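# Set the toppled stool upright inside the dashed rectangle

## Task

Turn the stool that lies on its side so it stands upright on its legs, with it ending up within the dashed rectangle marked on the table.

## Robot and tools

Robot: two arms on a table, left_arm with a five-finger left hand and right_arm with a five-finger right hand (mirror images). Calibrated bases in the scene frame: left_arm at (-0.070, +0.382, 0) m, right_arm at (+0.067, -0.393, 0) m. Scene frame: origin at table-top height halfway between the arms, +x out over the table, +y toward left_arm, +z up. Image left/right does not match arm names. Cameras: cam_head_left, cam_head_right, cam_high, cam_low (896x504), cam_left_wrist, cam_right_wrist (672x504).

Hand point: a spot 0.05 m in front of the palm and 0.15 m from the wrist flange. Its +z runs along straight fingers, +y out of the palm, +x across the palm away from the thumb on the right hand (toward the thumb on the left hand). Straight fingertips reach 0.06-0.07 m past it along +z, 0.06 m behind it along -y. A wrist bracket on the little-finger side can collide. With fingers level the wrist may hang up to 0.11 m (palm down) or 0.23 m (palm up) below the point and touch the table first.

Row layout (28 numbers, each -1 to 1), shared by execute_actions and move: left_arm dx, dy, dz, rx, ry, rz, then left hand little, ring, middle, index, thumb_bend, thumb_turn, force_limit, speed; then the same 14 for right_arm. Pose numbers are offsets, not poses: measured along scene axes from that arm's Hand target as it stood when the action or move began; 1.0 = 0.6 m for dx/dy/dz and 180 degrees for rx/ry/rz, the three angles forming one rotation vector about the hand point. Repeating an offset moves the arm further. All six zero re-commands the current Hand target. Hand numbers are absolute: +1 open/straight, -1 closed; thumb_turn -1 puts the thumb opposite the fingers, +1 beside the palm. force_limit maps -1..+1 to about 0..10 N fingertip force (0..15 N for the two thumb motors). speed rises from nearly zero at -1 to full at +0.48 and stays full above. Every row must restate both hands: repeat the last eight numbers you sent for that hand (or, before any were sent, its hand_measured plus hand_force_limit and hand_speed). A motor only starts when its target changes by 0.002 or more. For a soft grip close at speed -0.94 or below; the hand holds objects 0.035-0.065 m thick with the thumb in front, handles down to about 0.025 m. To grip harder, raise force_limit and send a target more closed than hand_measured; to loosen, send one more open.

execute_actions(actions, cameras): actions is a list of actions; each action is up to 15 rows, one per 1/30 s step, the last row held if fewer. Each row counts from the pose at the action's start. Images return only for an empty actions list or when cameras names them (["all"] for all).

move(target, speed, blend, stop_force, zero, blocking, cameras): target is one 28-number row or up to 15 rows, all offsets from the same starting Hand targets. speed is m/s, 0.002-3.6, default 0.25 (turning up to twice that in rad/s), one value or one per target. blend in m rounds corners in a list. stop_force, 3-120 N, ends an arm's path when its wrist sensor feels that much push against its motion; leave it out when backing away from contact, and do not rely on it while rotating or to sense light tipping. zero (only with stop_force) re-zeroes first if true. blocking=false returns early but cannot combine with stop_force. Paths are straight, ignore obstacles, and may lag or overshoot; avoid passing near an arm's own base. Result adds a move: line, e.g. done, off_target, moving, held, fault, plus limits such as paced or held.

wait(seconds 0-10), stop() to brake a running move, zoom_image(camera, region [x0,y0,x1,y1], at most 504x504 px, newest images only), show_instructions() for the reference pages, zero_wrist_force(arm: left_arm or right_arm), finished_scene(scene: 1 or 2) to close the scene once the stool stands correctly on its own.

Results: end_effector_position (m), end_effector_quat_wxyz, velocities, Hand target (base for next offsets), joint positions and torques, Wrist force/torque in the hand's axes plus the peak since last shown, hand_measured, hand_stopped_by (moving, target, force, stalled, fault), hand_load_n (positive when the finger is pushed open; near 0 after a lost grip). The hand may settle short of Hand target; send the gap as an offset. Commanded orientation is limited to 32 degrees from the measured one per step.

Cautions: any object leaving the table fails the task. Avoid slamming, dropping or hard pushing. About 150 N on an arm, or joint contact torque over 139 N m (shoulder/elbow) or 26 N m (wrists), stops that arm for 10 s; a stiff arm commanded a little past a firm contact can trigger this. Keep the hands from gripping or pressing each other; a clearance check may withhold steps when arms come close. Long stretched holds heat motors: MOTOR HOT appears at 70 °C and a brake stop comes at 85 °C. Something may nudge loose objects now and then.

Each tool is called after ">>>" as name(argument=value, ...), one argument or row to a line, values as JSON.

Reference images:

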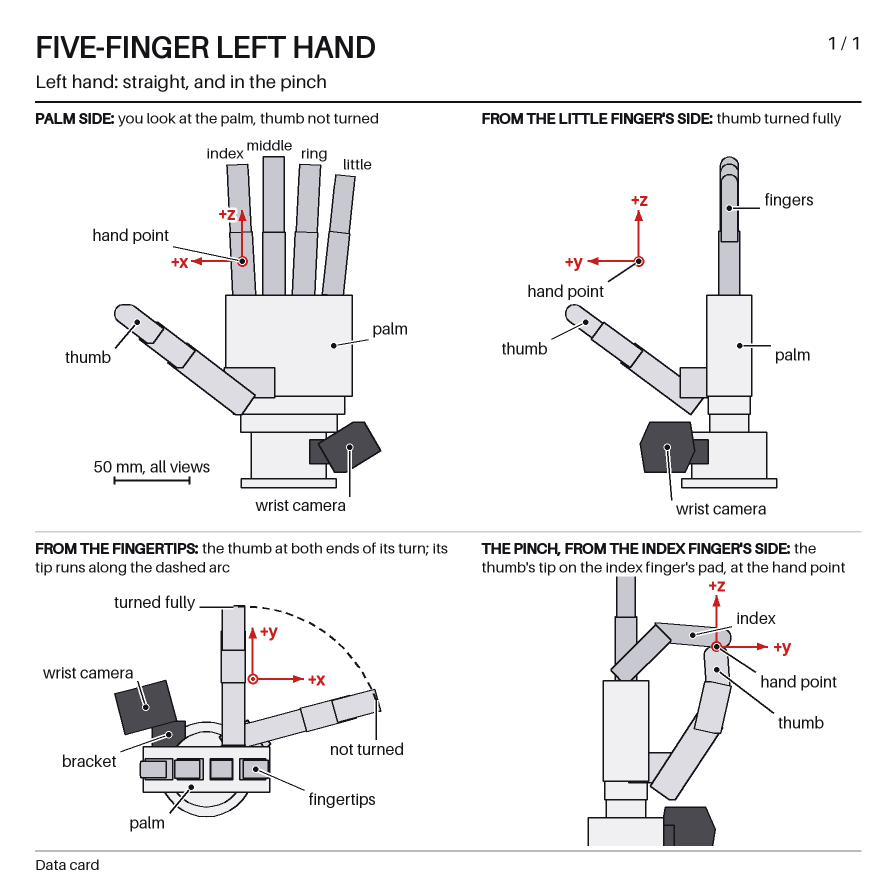

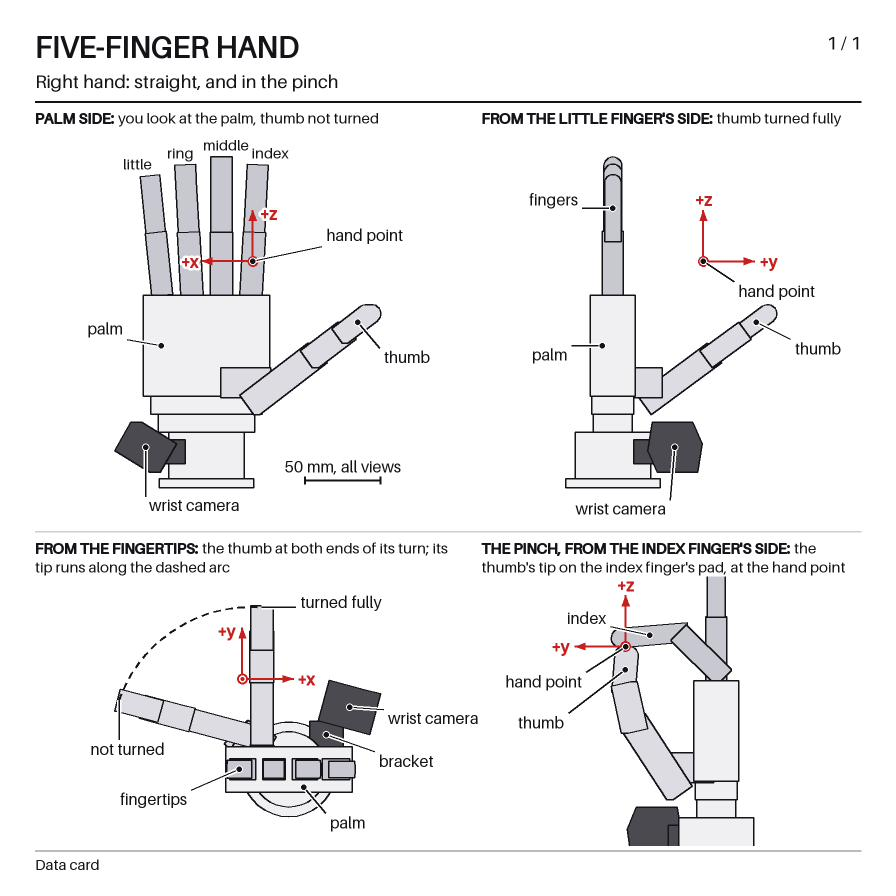

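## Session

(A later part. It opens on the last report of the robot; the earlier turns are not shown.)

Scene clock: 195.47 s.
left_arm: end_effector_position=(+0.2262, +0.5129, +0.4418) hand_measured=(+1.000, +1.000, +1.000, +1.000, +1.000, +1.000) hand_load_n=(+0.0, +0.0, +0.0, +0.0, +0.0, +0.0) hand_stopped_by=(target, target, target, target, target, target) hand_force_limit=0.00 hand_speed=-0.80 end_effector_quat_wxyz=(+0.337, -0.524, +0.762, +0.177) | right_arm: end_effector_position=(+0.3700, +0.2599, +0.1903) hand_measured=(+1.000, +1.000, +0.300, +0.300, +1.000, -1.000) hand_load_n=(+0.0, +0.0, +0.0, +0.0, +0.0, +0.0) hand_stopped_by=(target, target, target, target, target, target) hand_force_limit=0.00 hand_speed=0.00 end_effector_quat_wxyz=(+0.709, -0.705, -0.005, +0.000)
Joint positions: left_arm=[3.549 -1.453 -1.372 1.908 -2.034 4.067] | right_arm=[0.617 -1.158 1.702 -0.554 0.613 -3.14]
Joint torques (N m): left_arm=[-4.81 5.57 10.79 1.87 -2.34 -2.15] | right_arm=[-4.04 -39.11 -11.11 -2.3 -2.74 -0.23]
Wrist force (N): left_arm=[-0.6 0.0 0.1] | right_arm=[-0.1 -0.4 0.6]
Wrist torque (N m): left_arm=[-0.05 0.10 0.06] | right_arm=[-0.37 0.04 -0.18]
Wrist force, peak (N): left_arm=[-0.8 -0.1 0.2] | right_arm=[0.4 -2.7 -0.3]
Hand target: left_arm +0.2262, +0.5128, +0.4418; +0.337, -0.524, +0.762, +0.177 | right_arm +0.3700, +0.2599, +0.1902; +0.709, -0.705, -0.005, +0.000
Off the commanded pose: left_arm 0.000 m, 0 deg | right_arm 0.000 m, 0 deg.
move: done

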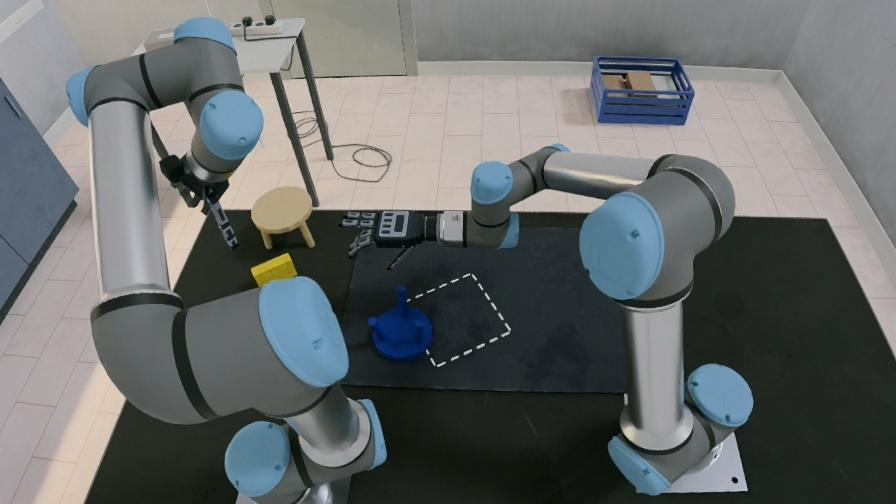

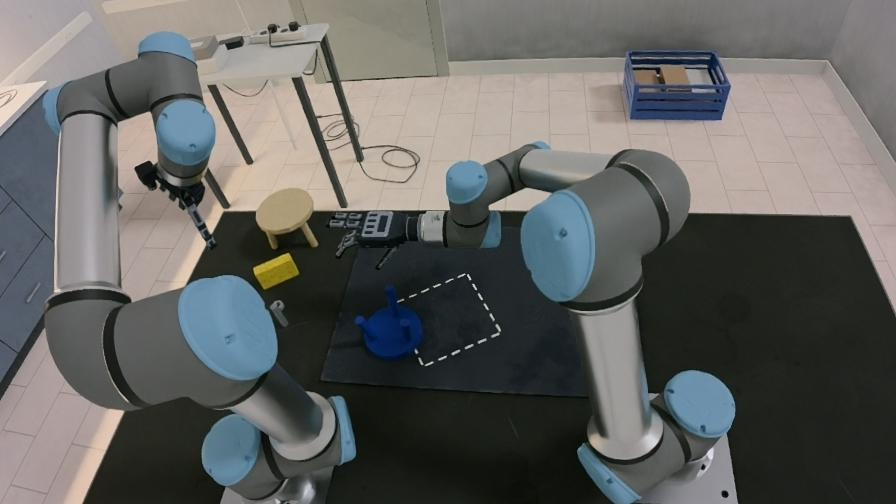

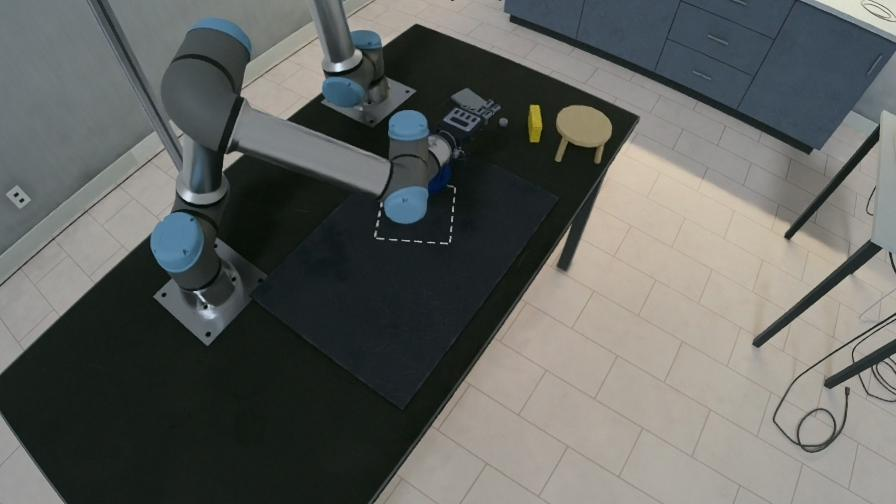

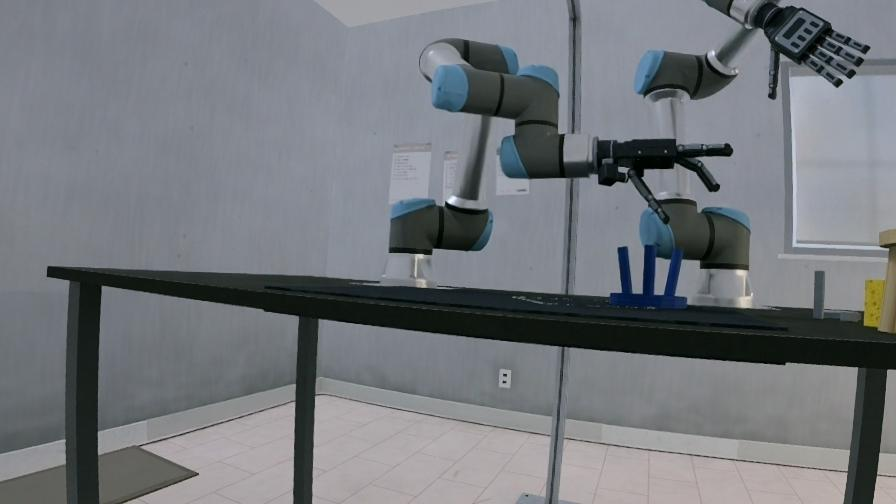

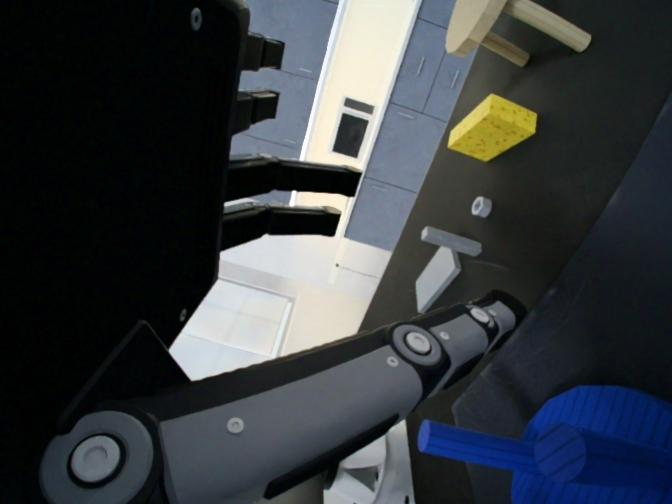

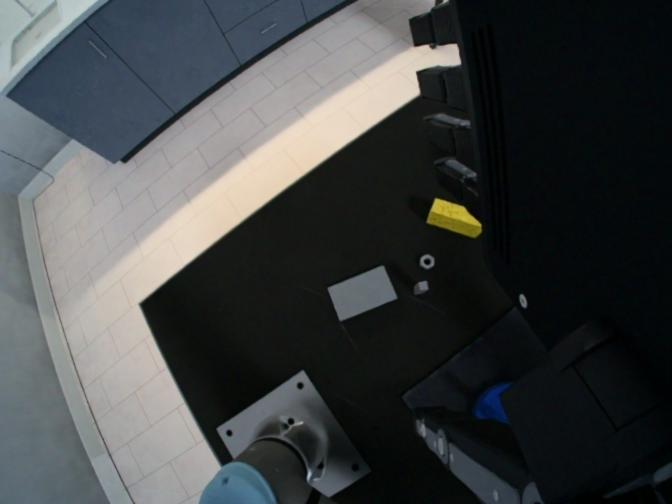

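>>> move(
  target=[0,0,0,0,0,0,1,1,1,1,1,1,0,-0.8,0,-0.1,0,0,0,0,1,1,0.3,0.3,1,-1,0,0],
  cameras=["cam_head_left","cam_head_right","cam_low","cam_high","cam_left_wrist"],
)

>>> zoom_image(
  camera="cam_head_left",
  region=[330, 190, 530, 380],
)

>>> zoom_image(
  camera="cam_low",
  region=[550, 120, 770, 320],
)

>>> zoom_image(
  camera="cam_high",
  region=[380, 70, 520, 210],
)

Scene clock: 217.37 s.
left_arm: end_effector_position=(+0.2262, +0.5128, +0.4418) hand_measured=(+1.000, +1.000, +1.000, +1.000, +1.000, +1.000) hand_load_n=(+0.0, +0.0, +0.0, +0.0, +0.0, +0.0) hand_stopped_by=(target, target, target, target, target, target) hand_force_limit=0.00 hand_speed=-0.80 end_effector_quat_wxyz=(+0.337, -0.524, +0.762, +0.177) | right_arm: end_effector_position=(+0.3700, +0.1999, +0.1903) hand_measured=(+1.000, +1.000, +0.300, +0.300, +1.000, -1.000) hand_load_n=(+0.0, +0.0, +0.0, +0.0, +0.0, +0.0) hand_stopped_by=(target, target, target, target, target, target) hand_force_limit=0.00 hand_speed=0.00 end_effector_quat_wxyz=(+0.709, -0.705, -0.005, +0.000)
Joint positions: left_arm=[3.549 -1.453 -1.372 1.908 -2.034 4.067] | right_arm=[0.513 -1.252 1.84 -0.6 0.508 -3.138]
Joint torques (N m): left_arm=[-7.44 5.92 10.52 1.86 -2.2 -2.18] | right_arm=[2.58 -20.32 -23.75 0.35 2.34 -0.49]
Wrist force (N): left_arm=[-0.6 -0.3 0.2] | right_arm=[-0.3 -1.0 0.4]
Wrist torque (N m): left_arm=[-0.11 0.11 0.06] | right_arm=[-0.47 0.10 -0.14]
Wrist force, peak (N): left_arm=[-0.8 0.0 0.3] | right_arm=[-0.4 -0.6 1.7]
Hand target: left_arm +0.2262, +0.5128, +0.4418; +0.337, -0.524, +0.762, +0.177 | right_arm +0.3700, +0.1999, +0.1902; +0.709, -0.705, -0.005, +0.000
Off the commanded pose: left_arm 0.000 m, 0 deg | right_arm 0.000 m, 0 deg.
move: done
Images, in order (width x height): cam_head_left 896x504, cam_head_right 896x504, cam_high 896x504, cam_low 896x504, cam_left_wrist 672x504.

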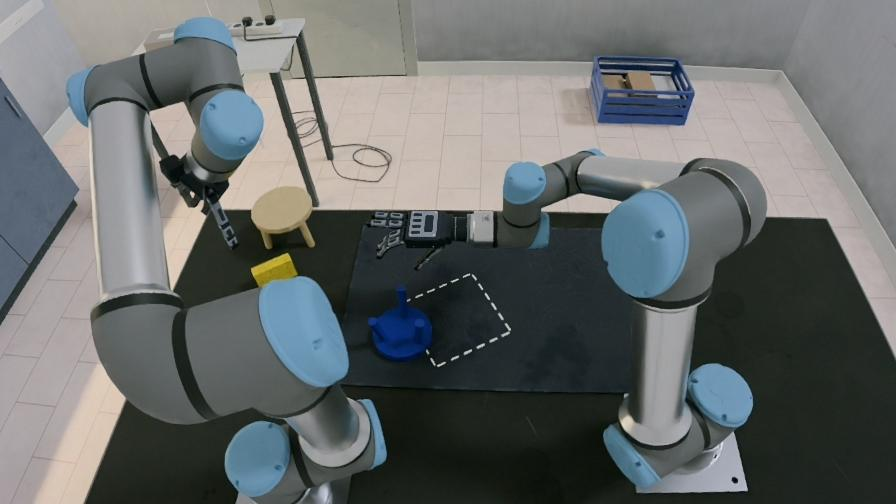

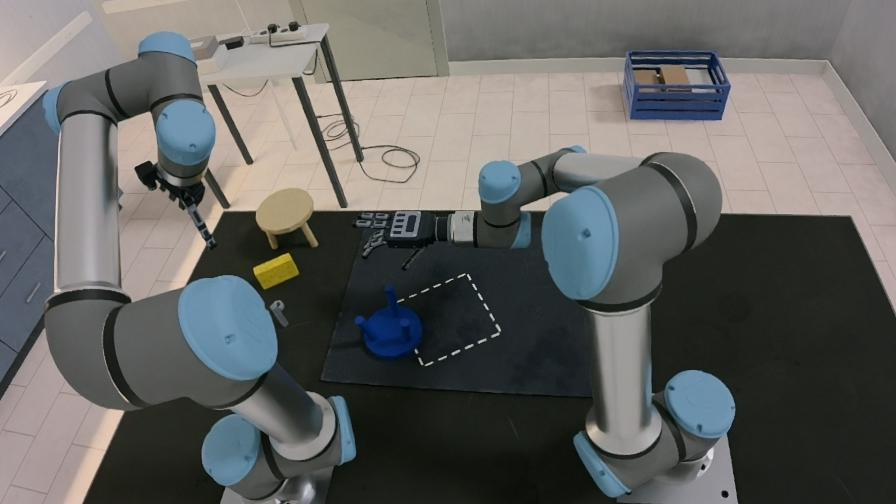

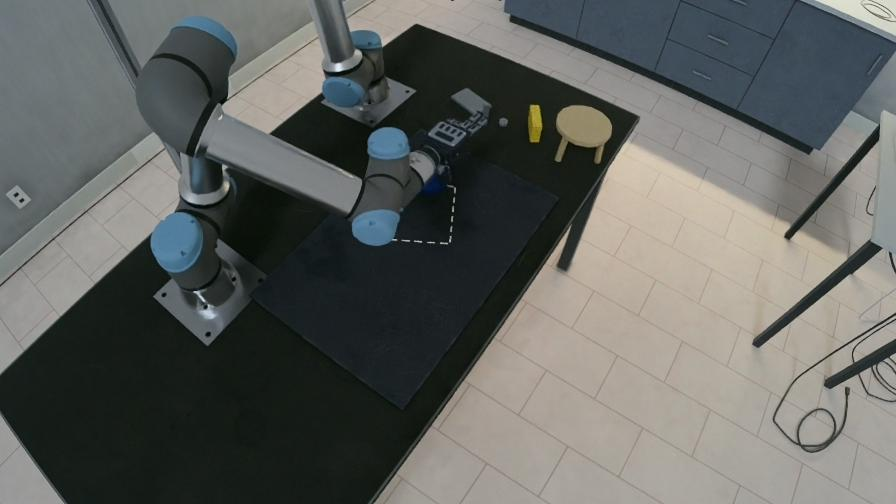

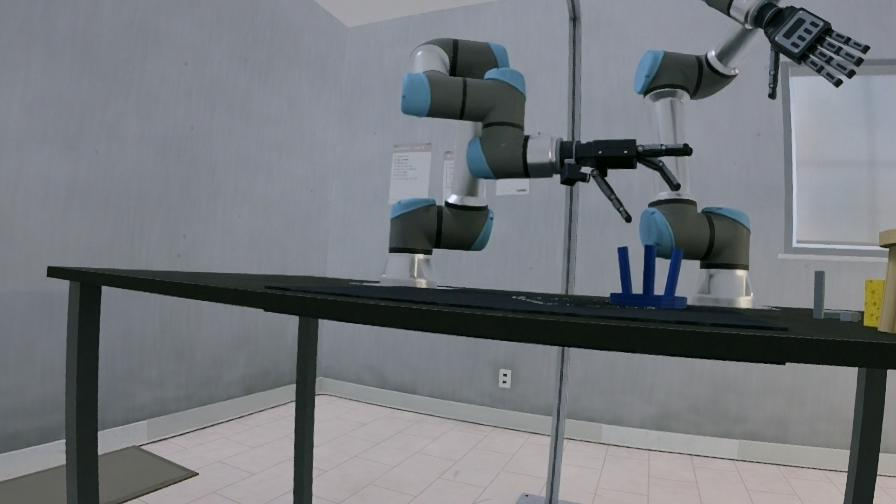

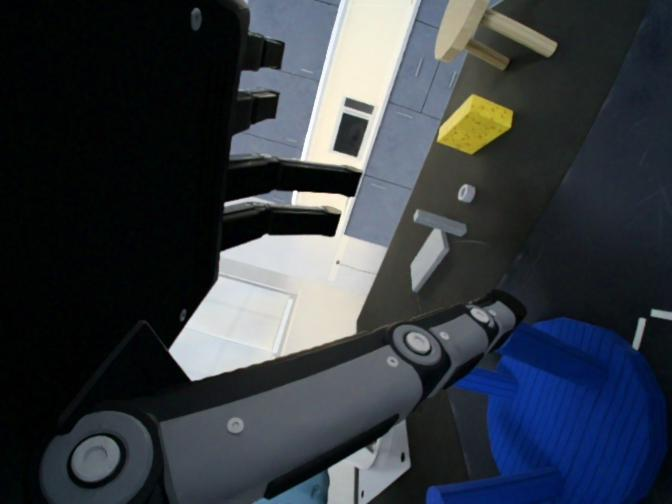

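Scaled by 2.520 from the camera's 896x504 image, which has a finer 1280x720 frame.

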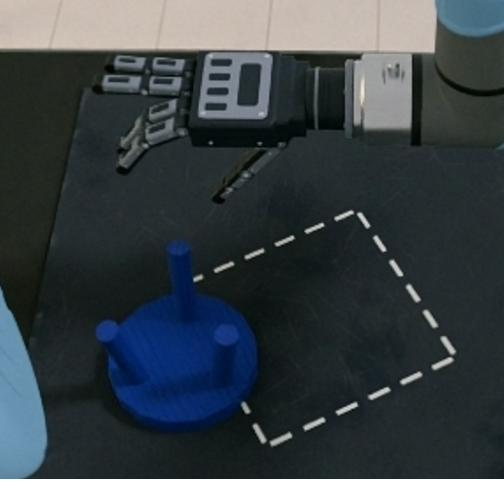

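Scaled by 2.291 from the camera's 896x504 image, which has a finer 1280x720 frame.

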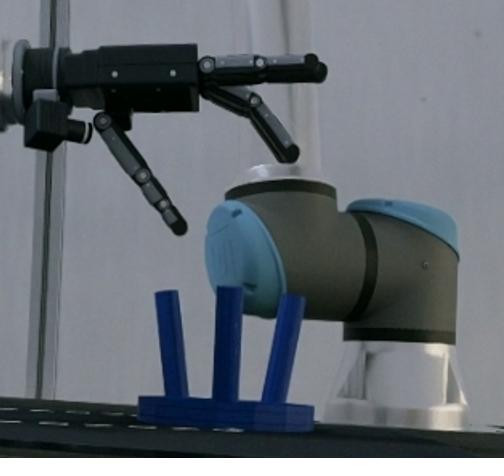

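Scaled by 3.600 from the camera's 896x504 image, which has a finer 1280x720 frame.

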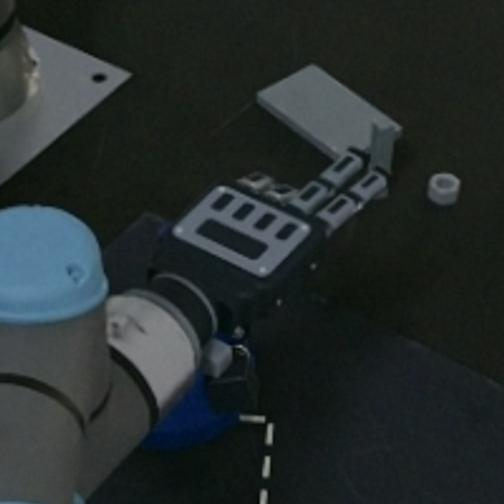

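>>> move(
  target=[0,0,0,0,0,0,1,1,1,1,1,1,0,-0.8,-0.04,-0.005,-0.0667,0,0,0,1,1,0.3,0.3,1,-1,0,0],
  cameras=["cam_head_left","cam_head_right","cam_low","cam_high","cam_left_wrist"],
)

>>> zoom_image(
  camera="cam_head_left",
  region=[330, 190, 530, 380],
)

>>> zoom_image(
  camera="cam_low",
  region=[550, 120, 770, 320],
)

>>> zoom_image(
  camera="cam_head_right",
  region=[320, 190, 520, 380],
)

Scene clock: 227.37 s.
left_arm: end_effector_position=(+0.2262, +0.5128, +0.4418) hand_measured=(+1.000, +1.000, +1.000, +1.000, +1.000, +1.000) hand_load_n=(+0.0, +0.0, +0.0, +0.0, +0.0, +0.0) hand_stopped_by=(target, target, target, target, target, target) hand_force_limit=0.00 hand_speed=-0.80 end_effector_quat_wxyz=(+0.337, -0.524, +0.762, +0.177) | right_arm: end_effector_position=(+0.3460, +0.1969, +0.1500) hand_measured=(+1.000, +1.000, +0.300, +0.300, +1.000, -1.000) hand_load_n=(+0.0, +0.0, +0.0, +0.0, +0.5, +0.0) hand_stopped_by=(target, target, target, target, target, target) hand_force_limit=0.00 hand_speed=0.00 end_effector_quat_wxyz=(+0.709, -0.705, -0.005, +0.000)
Joint positions: left_arm=[3.549 -1.453 -1.372 1.908 -2.034 4.067] | right_arm=[0.534 -1.231 1.937 -0.718 0.529 -3.138]
Joint torques (N m): left_arm=[-7.52 4.46 9.69 1.84 -1.78 -2.11] | right_arm=[-7.4 -47.89 -24.94 -0.37 -2.79 -0.42]
Wrist force (N): left_arm=[-0.7 0.0 0.0] | right_arm=[-0.4 -0.3 0.7]
Wrist torque (N m): left_arm=[-0.05 0.12 0.04] | right_arm=[-0.35 0.08 -0.14]
Wrist force, peak (N): left_arm=[-0.8 0.1 0.2] | right_arm=[0.3 -1.5 0.4]
Hand target: left_arm +0.2262, +0.5128, +0.4418; +0.337, -0.524, +0.762, +0.177 | right_arm +0.3460, +0.1969, +0.1502; +0.709, -0.705, -0.005, +0.000
Off the commanded pose: left_arm 0.000 m, 0 deg | right_arm 0.000 m, 0 deg.
move: done
Images, in order (width x height): cam_head_left 896x504, cam_head_right 896x504, cam_high 896x504, cam_low 896x504, cam_left_wrist 672x504.

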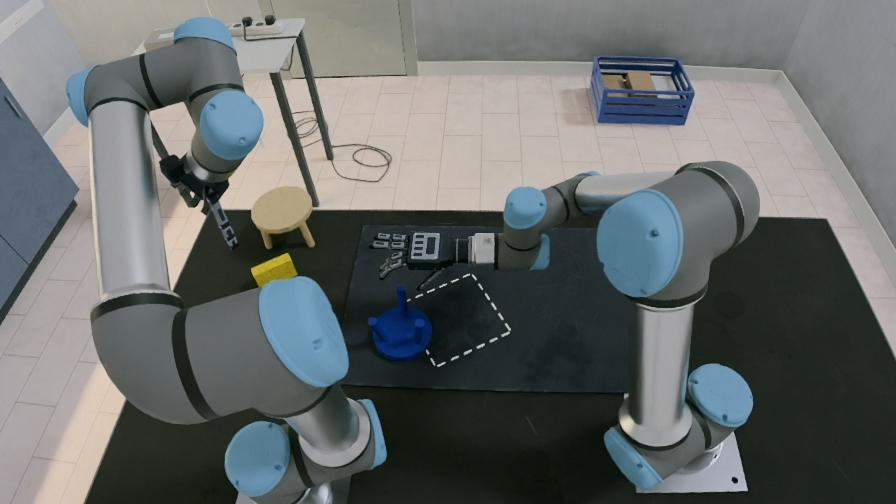

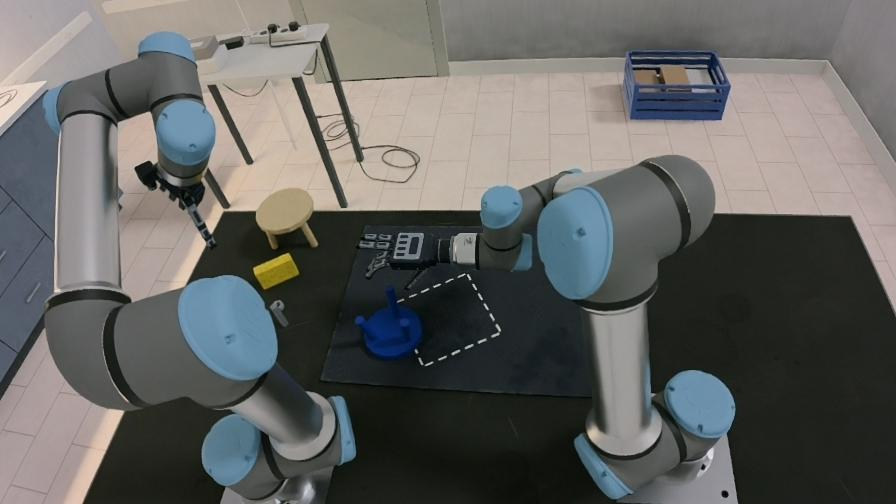

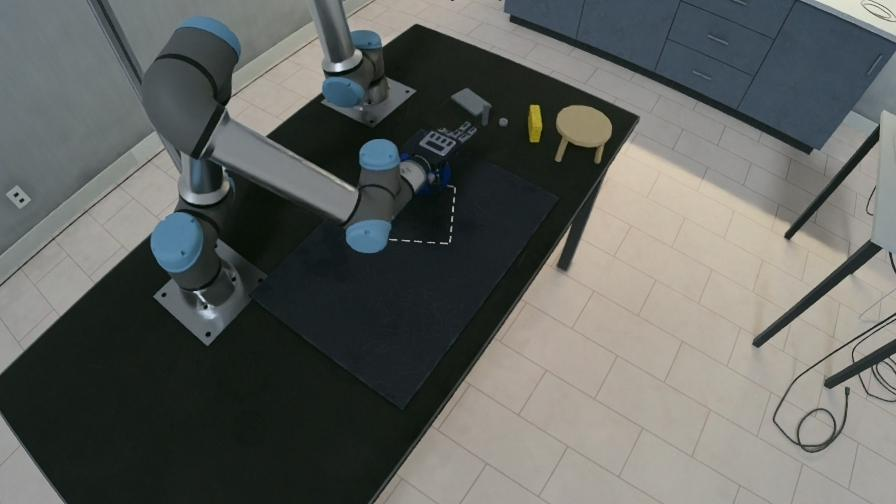

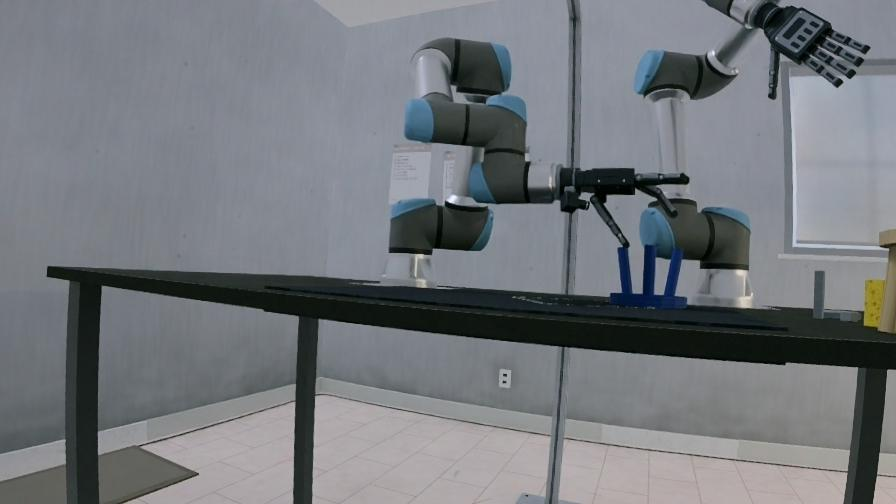

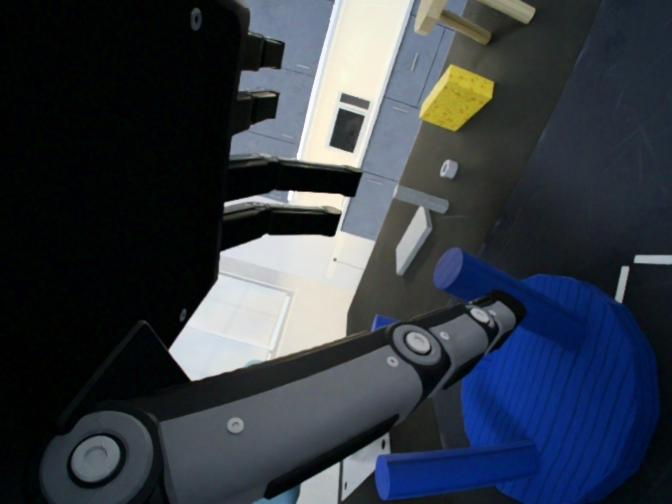

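Scaled by 2.520 from the camera's 896x504 image, which has a finer 1280x720 frame.

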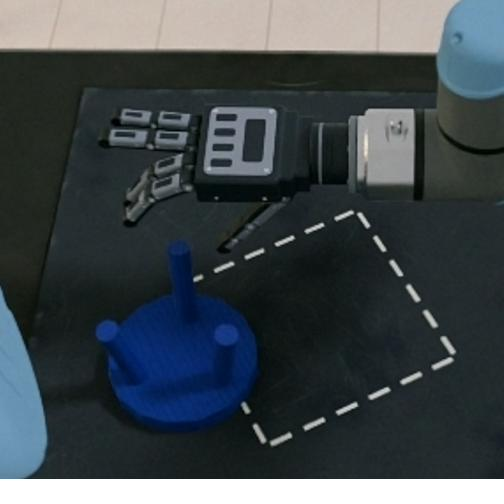

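Scaled by 2.291 from the camera's 896x504 image, which has a finer 1280x720 frame.

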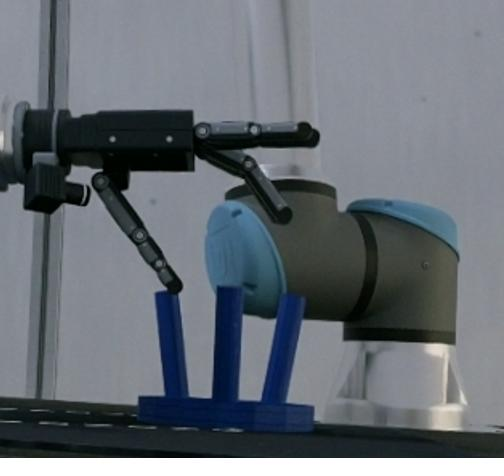

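Scaled by 2.520 from the camera's 896x504 image, which has a finer 1280x720 frame.

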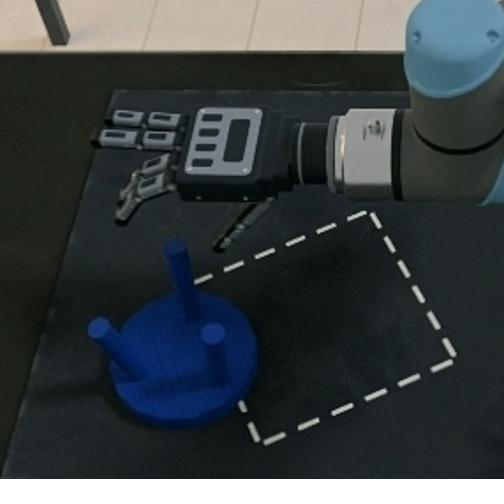

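>>> move(
  target=[0,0,0,0,0,0,1,1,1,1,1,1,0,-0.8,0.0133,0.0067,-0.1083,0,0,0,1,1,0.3,0.3,1,-1,0,0],
  cameras=["cam_head_left","cam_head_right","cam_low","cam_high","cam_left_wrist"],
  speed=0.1,
  stop_force=4,
)

>>> zoom_image(
  camera="cam_head_left",
  region=[350, 220, 490, 360],
)

>>> zoom_image(
  camera="cam_low",
  region=[550, 140, 750, 320],
)

>>> zoom_image(
  camera="cam_head_right",
  region=[340, 220, 480, 360],
)

Scene clock: 244.17 s.
left_arm: end_effector_position=(+0.2262, +0.5128, +0.4418) hand_measured=(+1.000, +1.000, +1.000, +1.000, +1.000, +1.000) hand_load_n=(+0.0, +0.0, +0.0, +0.0, +0.0, +0.0) hand_stopped_by=(target, target, target, target, target, target) hand_force_limit=0.00 hand_speed=-0.80 end_effector_quat_wxyz=(+0.337, -0.524, +0.762, +0.177) | right_arm: end_effector_position=(+0.3540, +0.2009, +0.0852) hand_measured=(+1.000, +1.000, +0.300, +0.300, +1.000, -1.000) hand_load_n=(+0.0, +0.0, +0.0, +0.0, -0.5, +0.0) hand_stopped_by=(target, target, target, target, target, target) hand_force_limit=0.00 hand_speed=0.00 end_effector_quat_wxyz=(+0.709, -0.705, -0.005, +0.000)
Joint positions: left_arm=[3.549 -1.453 -1.372 1.908 -2.034 4.067] | right_arm=[0.532 -1.099 1.96 -0.872 0.528 -3.138]
Joint torques (N m): left_arm=[-8.04 5.54 9.64 1.95 -1.74 -2.32] | right_arm=[8.27 -50.64 -25.4 -2.55 2.57 -1.3]
Wrist force (N): left_arm=[-0.5 -0.2 0.1] | right_arm=[-0.2 -0.3 0.4]
Wrist torque (N m): left_arm=[-0.10 0.09 0.06] | right_arm=[-0.33 0.06 -0.11]
Wrist force, peak (N): left_arm=[-0.8 -0.2 0.1] | right_arm=[-0.1 -1.4 0.8]
Hand target: left_arm +0.2262, +0.5128, +0.4418; +0.337, -0.524, +0.762, +0.177 | right_arm +0.3540, +0.2009, +0.0852; +0.709, -0.705, -0.005, +0.000
Off the commanded pose: left_arm 0.000 m, 0 deg | right_arm 0.000 m, 0 deg.
move: done
Images, in order (width x height): cam_head_left 896x504, cam_head_right 896x504, cam_high 896x504, cam_low 896x504, cam_left_wrist 672x504.

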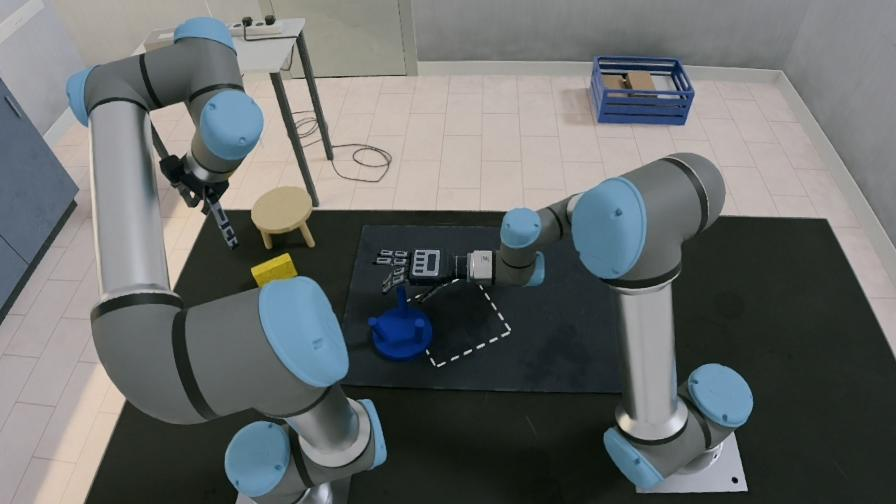

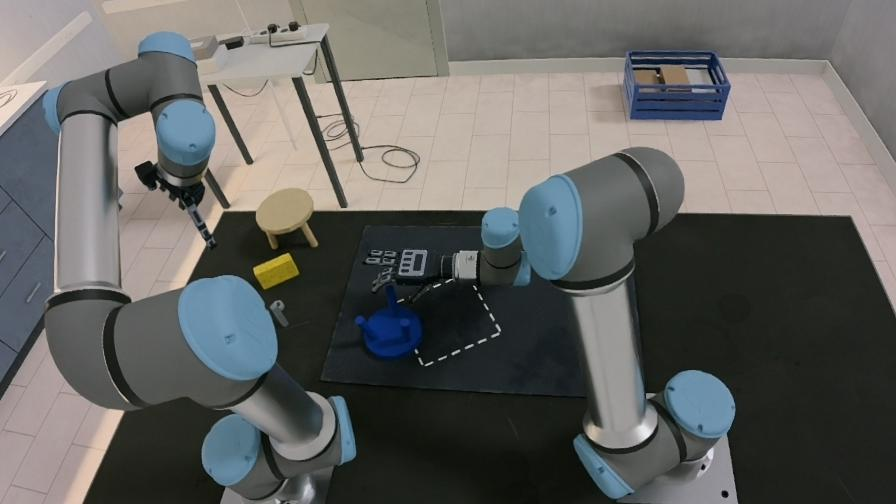

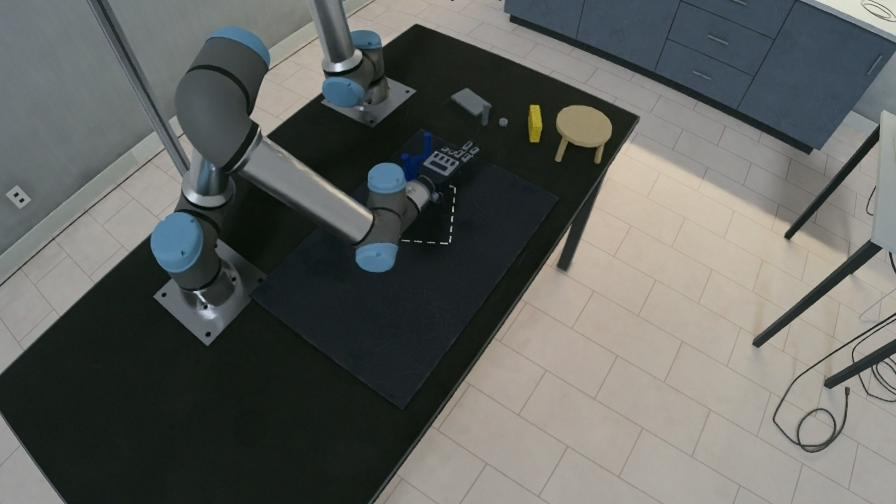

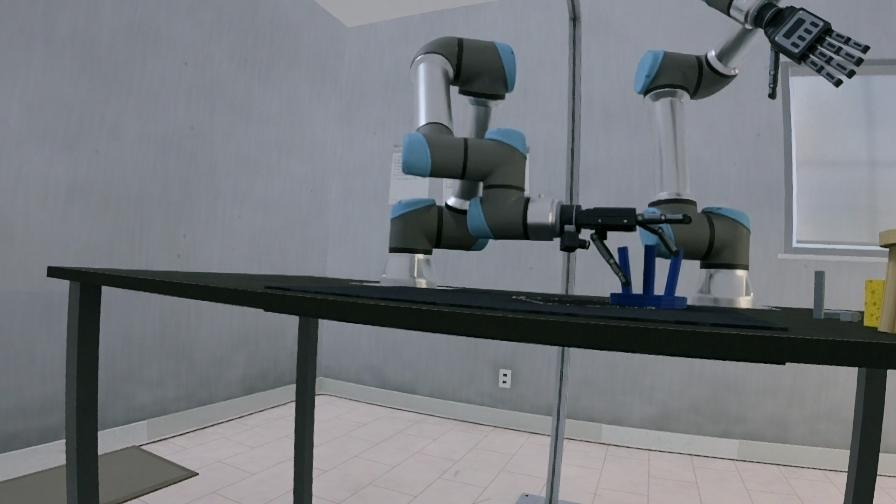

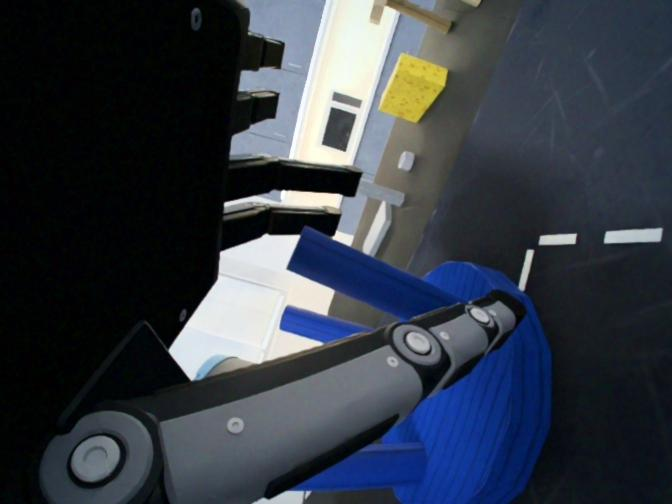

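Scaled by 3.600 from the camera's 896x504 image, which has a finer 1280x720 frame.

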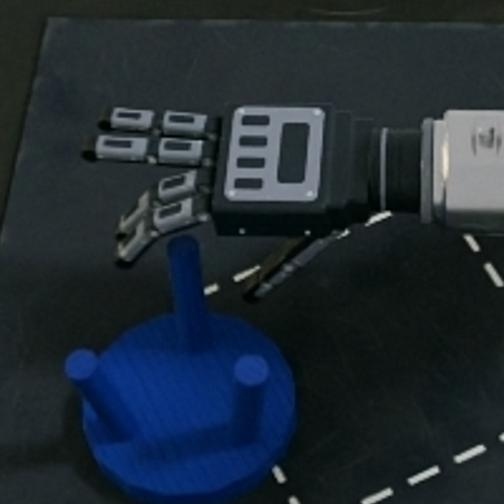

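Scaled by 2.520 from the camera's 896x504 image, which has a finer 1280x720 frame.

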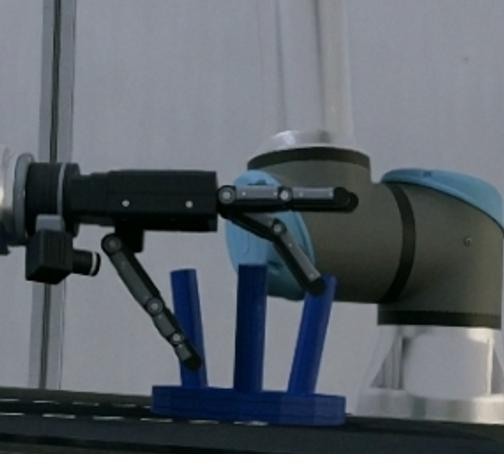

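Scaled by 3.600 from the camera's 896x504 image, which has a finer 1280x720 frame.

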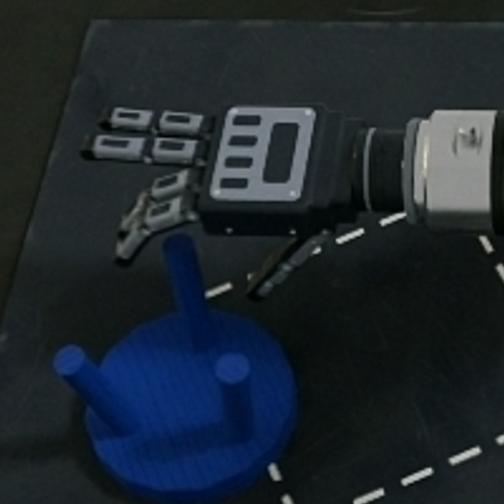

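>>> move(
  target=[
    [0,0,0,0,0,0,1,1,1,1,1,1,0,-0.8,-0.01,0.005,0,0,0,0,1,1,0.3,0.3,1,-1,0,0],
    [0,0,0,0,0,0,1,1,1,1,1,1,0,-0.8,-0.01,0.005,0,0,0,0,1,1,0.1,0.1,0.1,-1,-0.2,-0.85],
  ],
  cameras=["cam_head_left","cam_head_right","cam_low","cam_left_wrist"],
  speed=0.1,
)

>>> zoom_image(
  camera="cam_head_left",
  region=[350, 220, 490, 360],
)

>>> zoom_image(
  camera="cam_low",
  region=[550, 140, 750, 320],
)

Scene clock: 268.97 s.
left_arm: end_effector_position=(+0.2262, +0.5128, +0.4418) hand_measured=(+1.000, +1.000, +1.000, +1.000, +1.000, +1.000) hand_load_n=(+0.0, +0.0, +0.0, +0.0, +0.0, +0.0) hand_stopped_by=(target, target, target, target, target, target) hand_force_limit=0.00 hand_speed=-0.80 end_effector_quat_wxyz=(+0.337, -0.524, +0.762, +0.177) | right_arm: end_effector_position=(+0.3480, +0.2039, +0.0852) hand_measured=(+1.000, +1.000, +0.100, +0.100, +0.102, -1.000) hand_load_n=(+0.0, +0.0, +0.0, +1.5, +3.0, -1.5) hand_stopped_by=(target, target, target, target, target, target) hand_force_limit=-0.20 hand_speed=-0.85 end_effector_quat_wxyz=(+0.709, -0.705, -0.005, +0.000)
Joint positions: left_arm=[3.549 -1.453 -1.372 1.908 -2.034 4.067] | right_arm=[0.545 -1.102 1.965 -0.875 0.54 -3.138]
Joint torques (N m): left_arm=[-6.47 5.76 11.24 1.88 -1.29 -2.09] | right_arm=[-4.53 -23.55 -24.71 0.22 -2.74 0.32]
Wrist force (N): left_arm=[-0.5 -0.2 -0.1] | right_arm=[0.1 1.3 0.7]
Wrist torque (N m): left_arm=[-0.08 0.09 0.07] | right_arm=[-0.38 0.03 -0.13]
Wrist force, peak (N): left_arm=[-0.9 -0.2 0.1] | right_arm=[0.1 1.3 0.7]
Hand target: left_arm +0.2262, +0.5128, +0.4418; +0.337, -0.524, +0.762, +0.177 | right_arm +0.3480, +0.2039, +0.0852; +0.709, -0.705, -0.005, +0.000
Off the commanded pose: left_arm 0.000 m, 0 deg | right_arm 0.000 m, 0 deg.
move: done
Images, in order (width x height): cam_head_left 896x504, cam_head_right 896x504, cam_low 896x504, cam_left_wrist 672x504.

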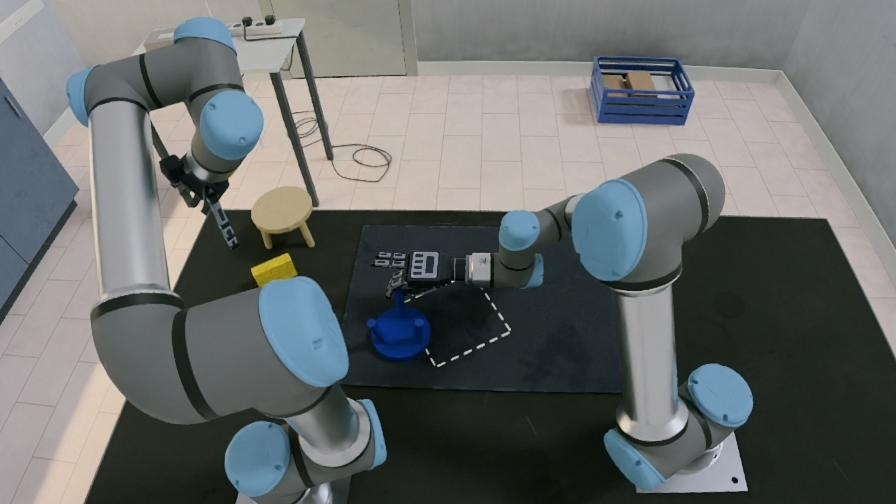

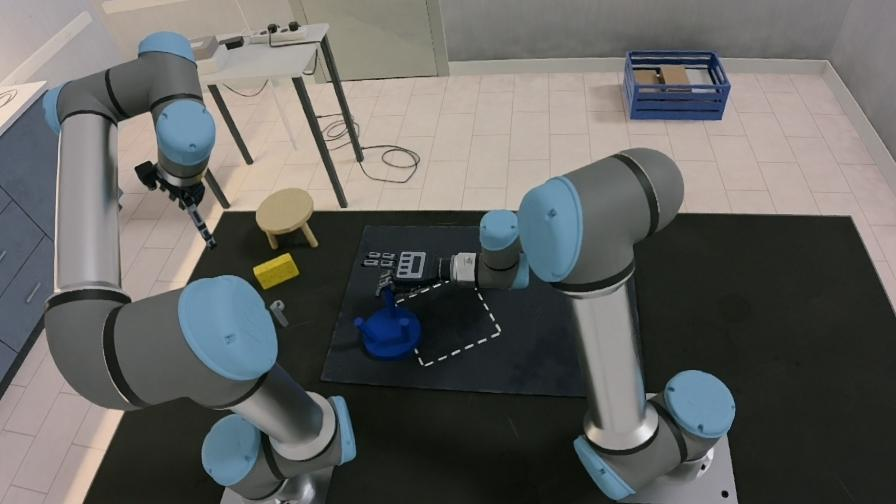

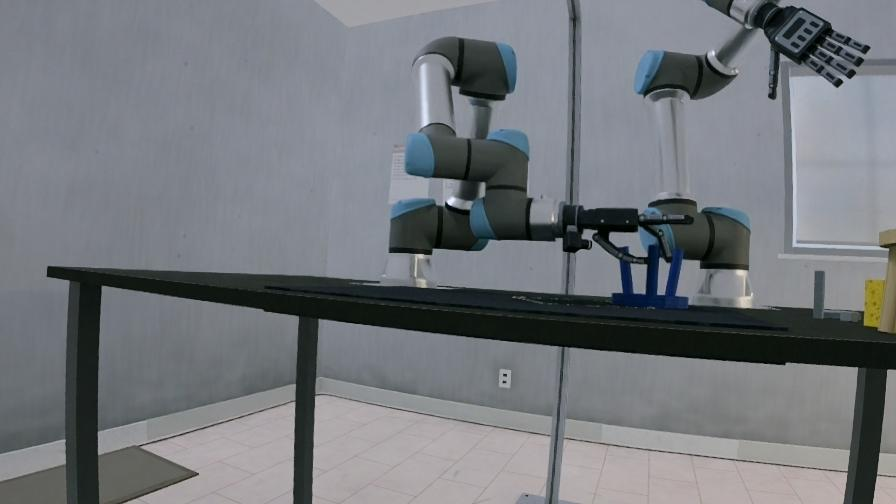

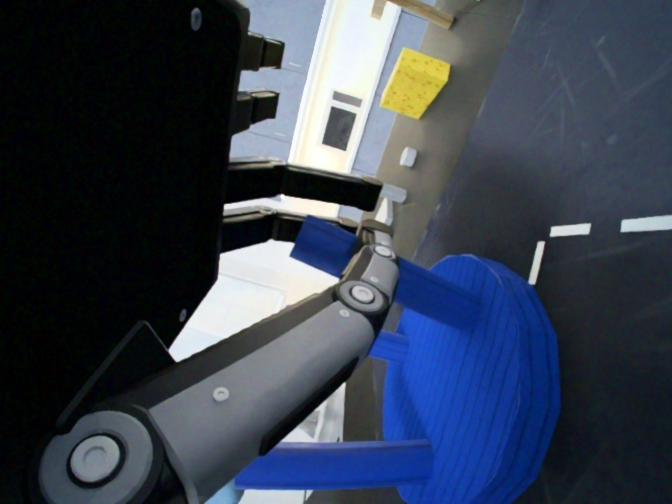

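Scaled by 3.600 from the camera's 896x504 image, which has a finer 1280x720 frame.

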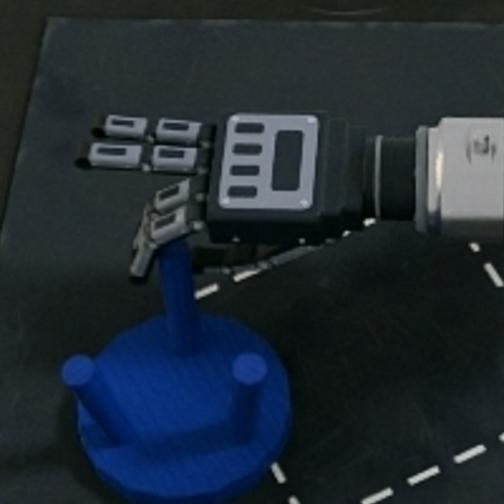

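Scaled by 2.520 from the camera's 896x504 image, which has a finer 1280x720 frame.

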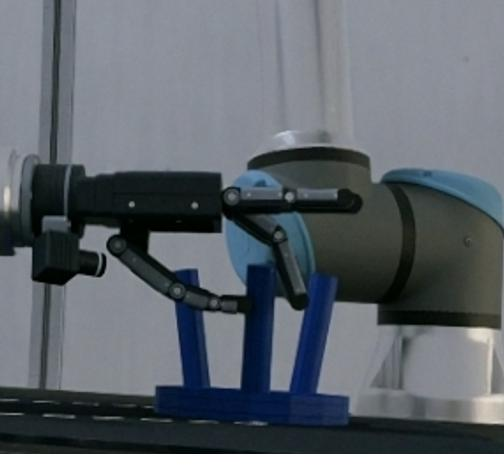

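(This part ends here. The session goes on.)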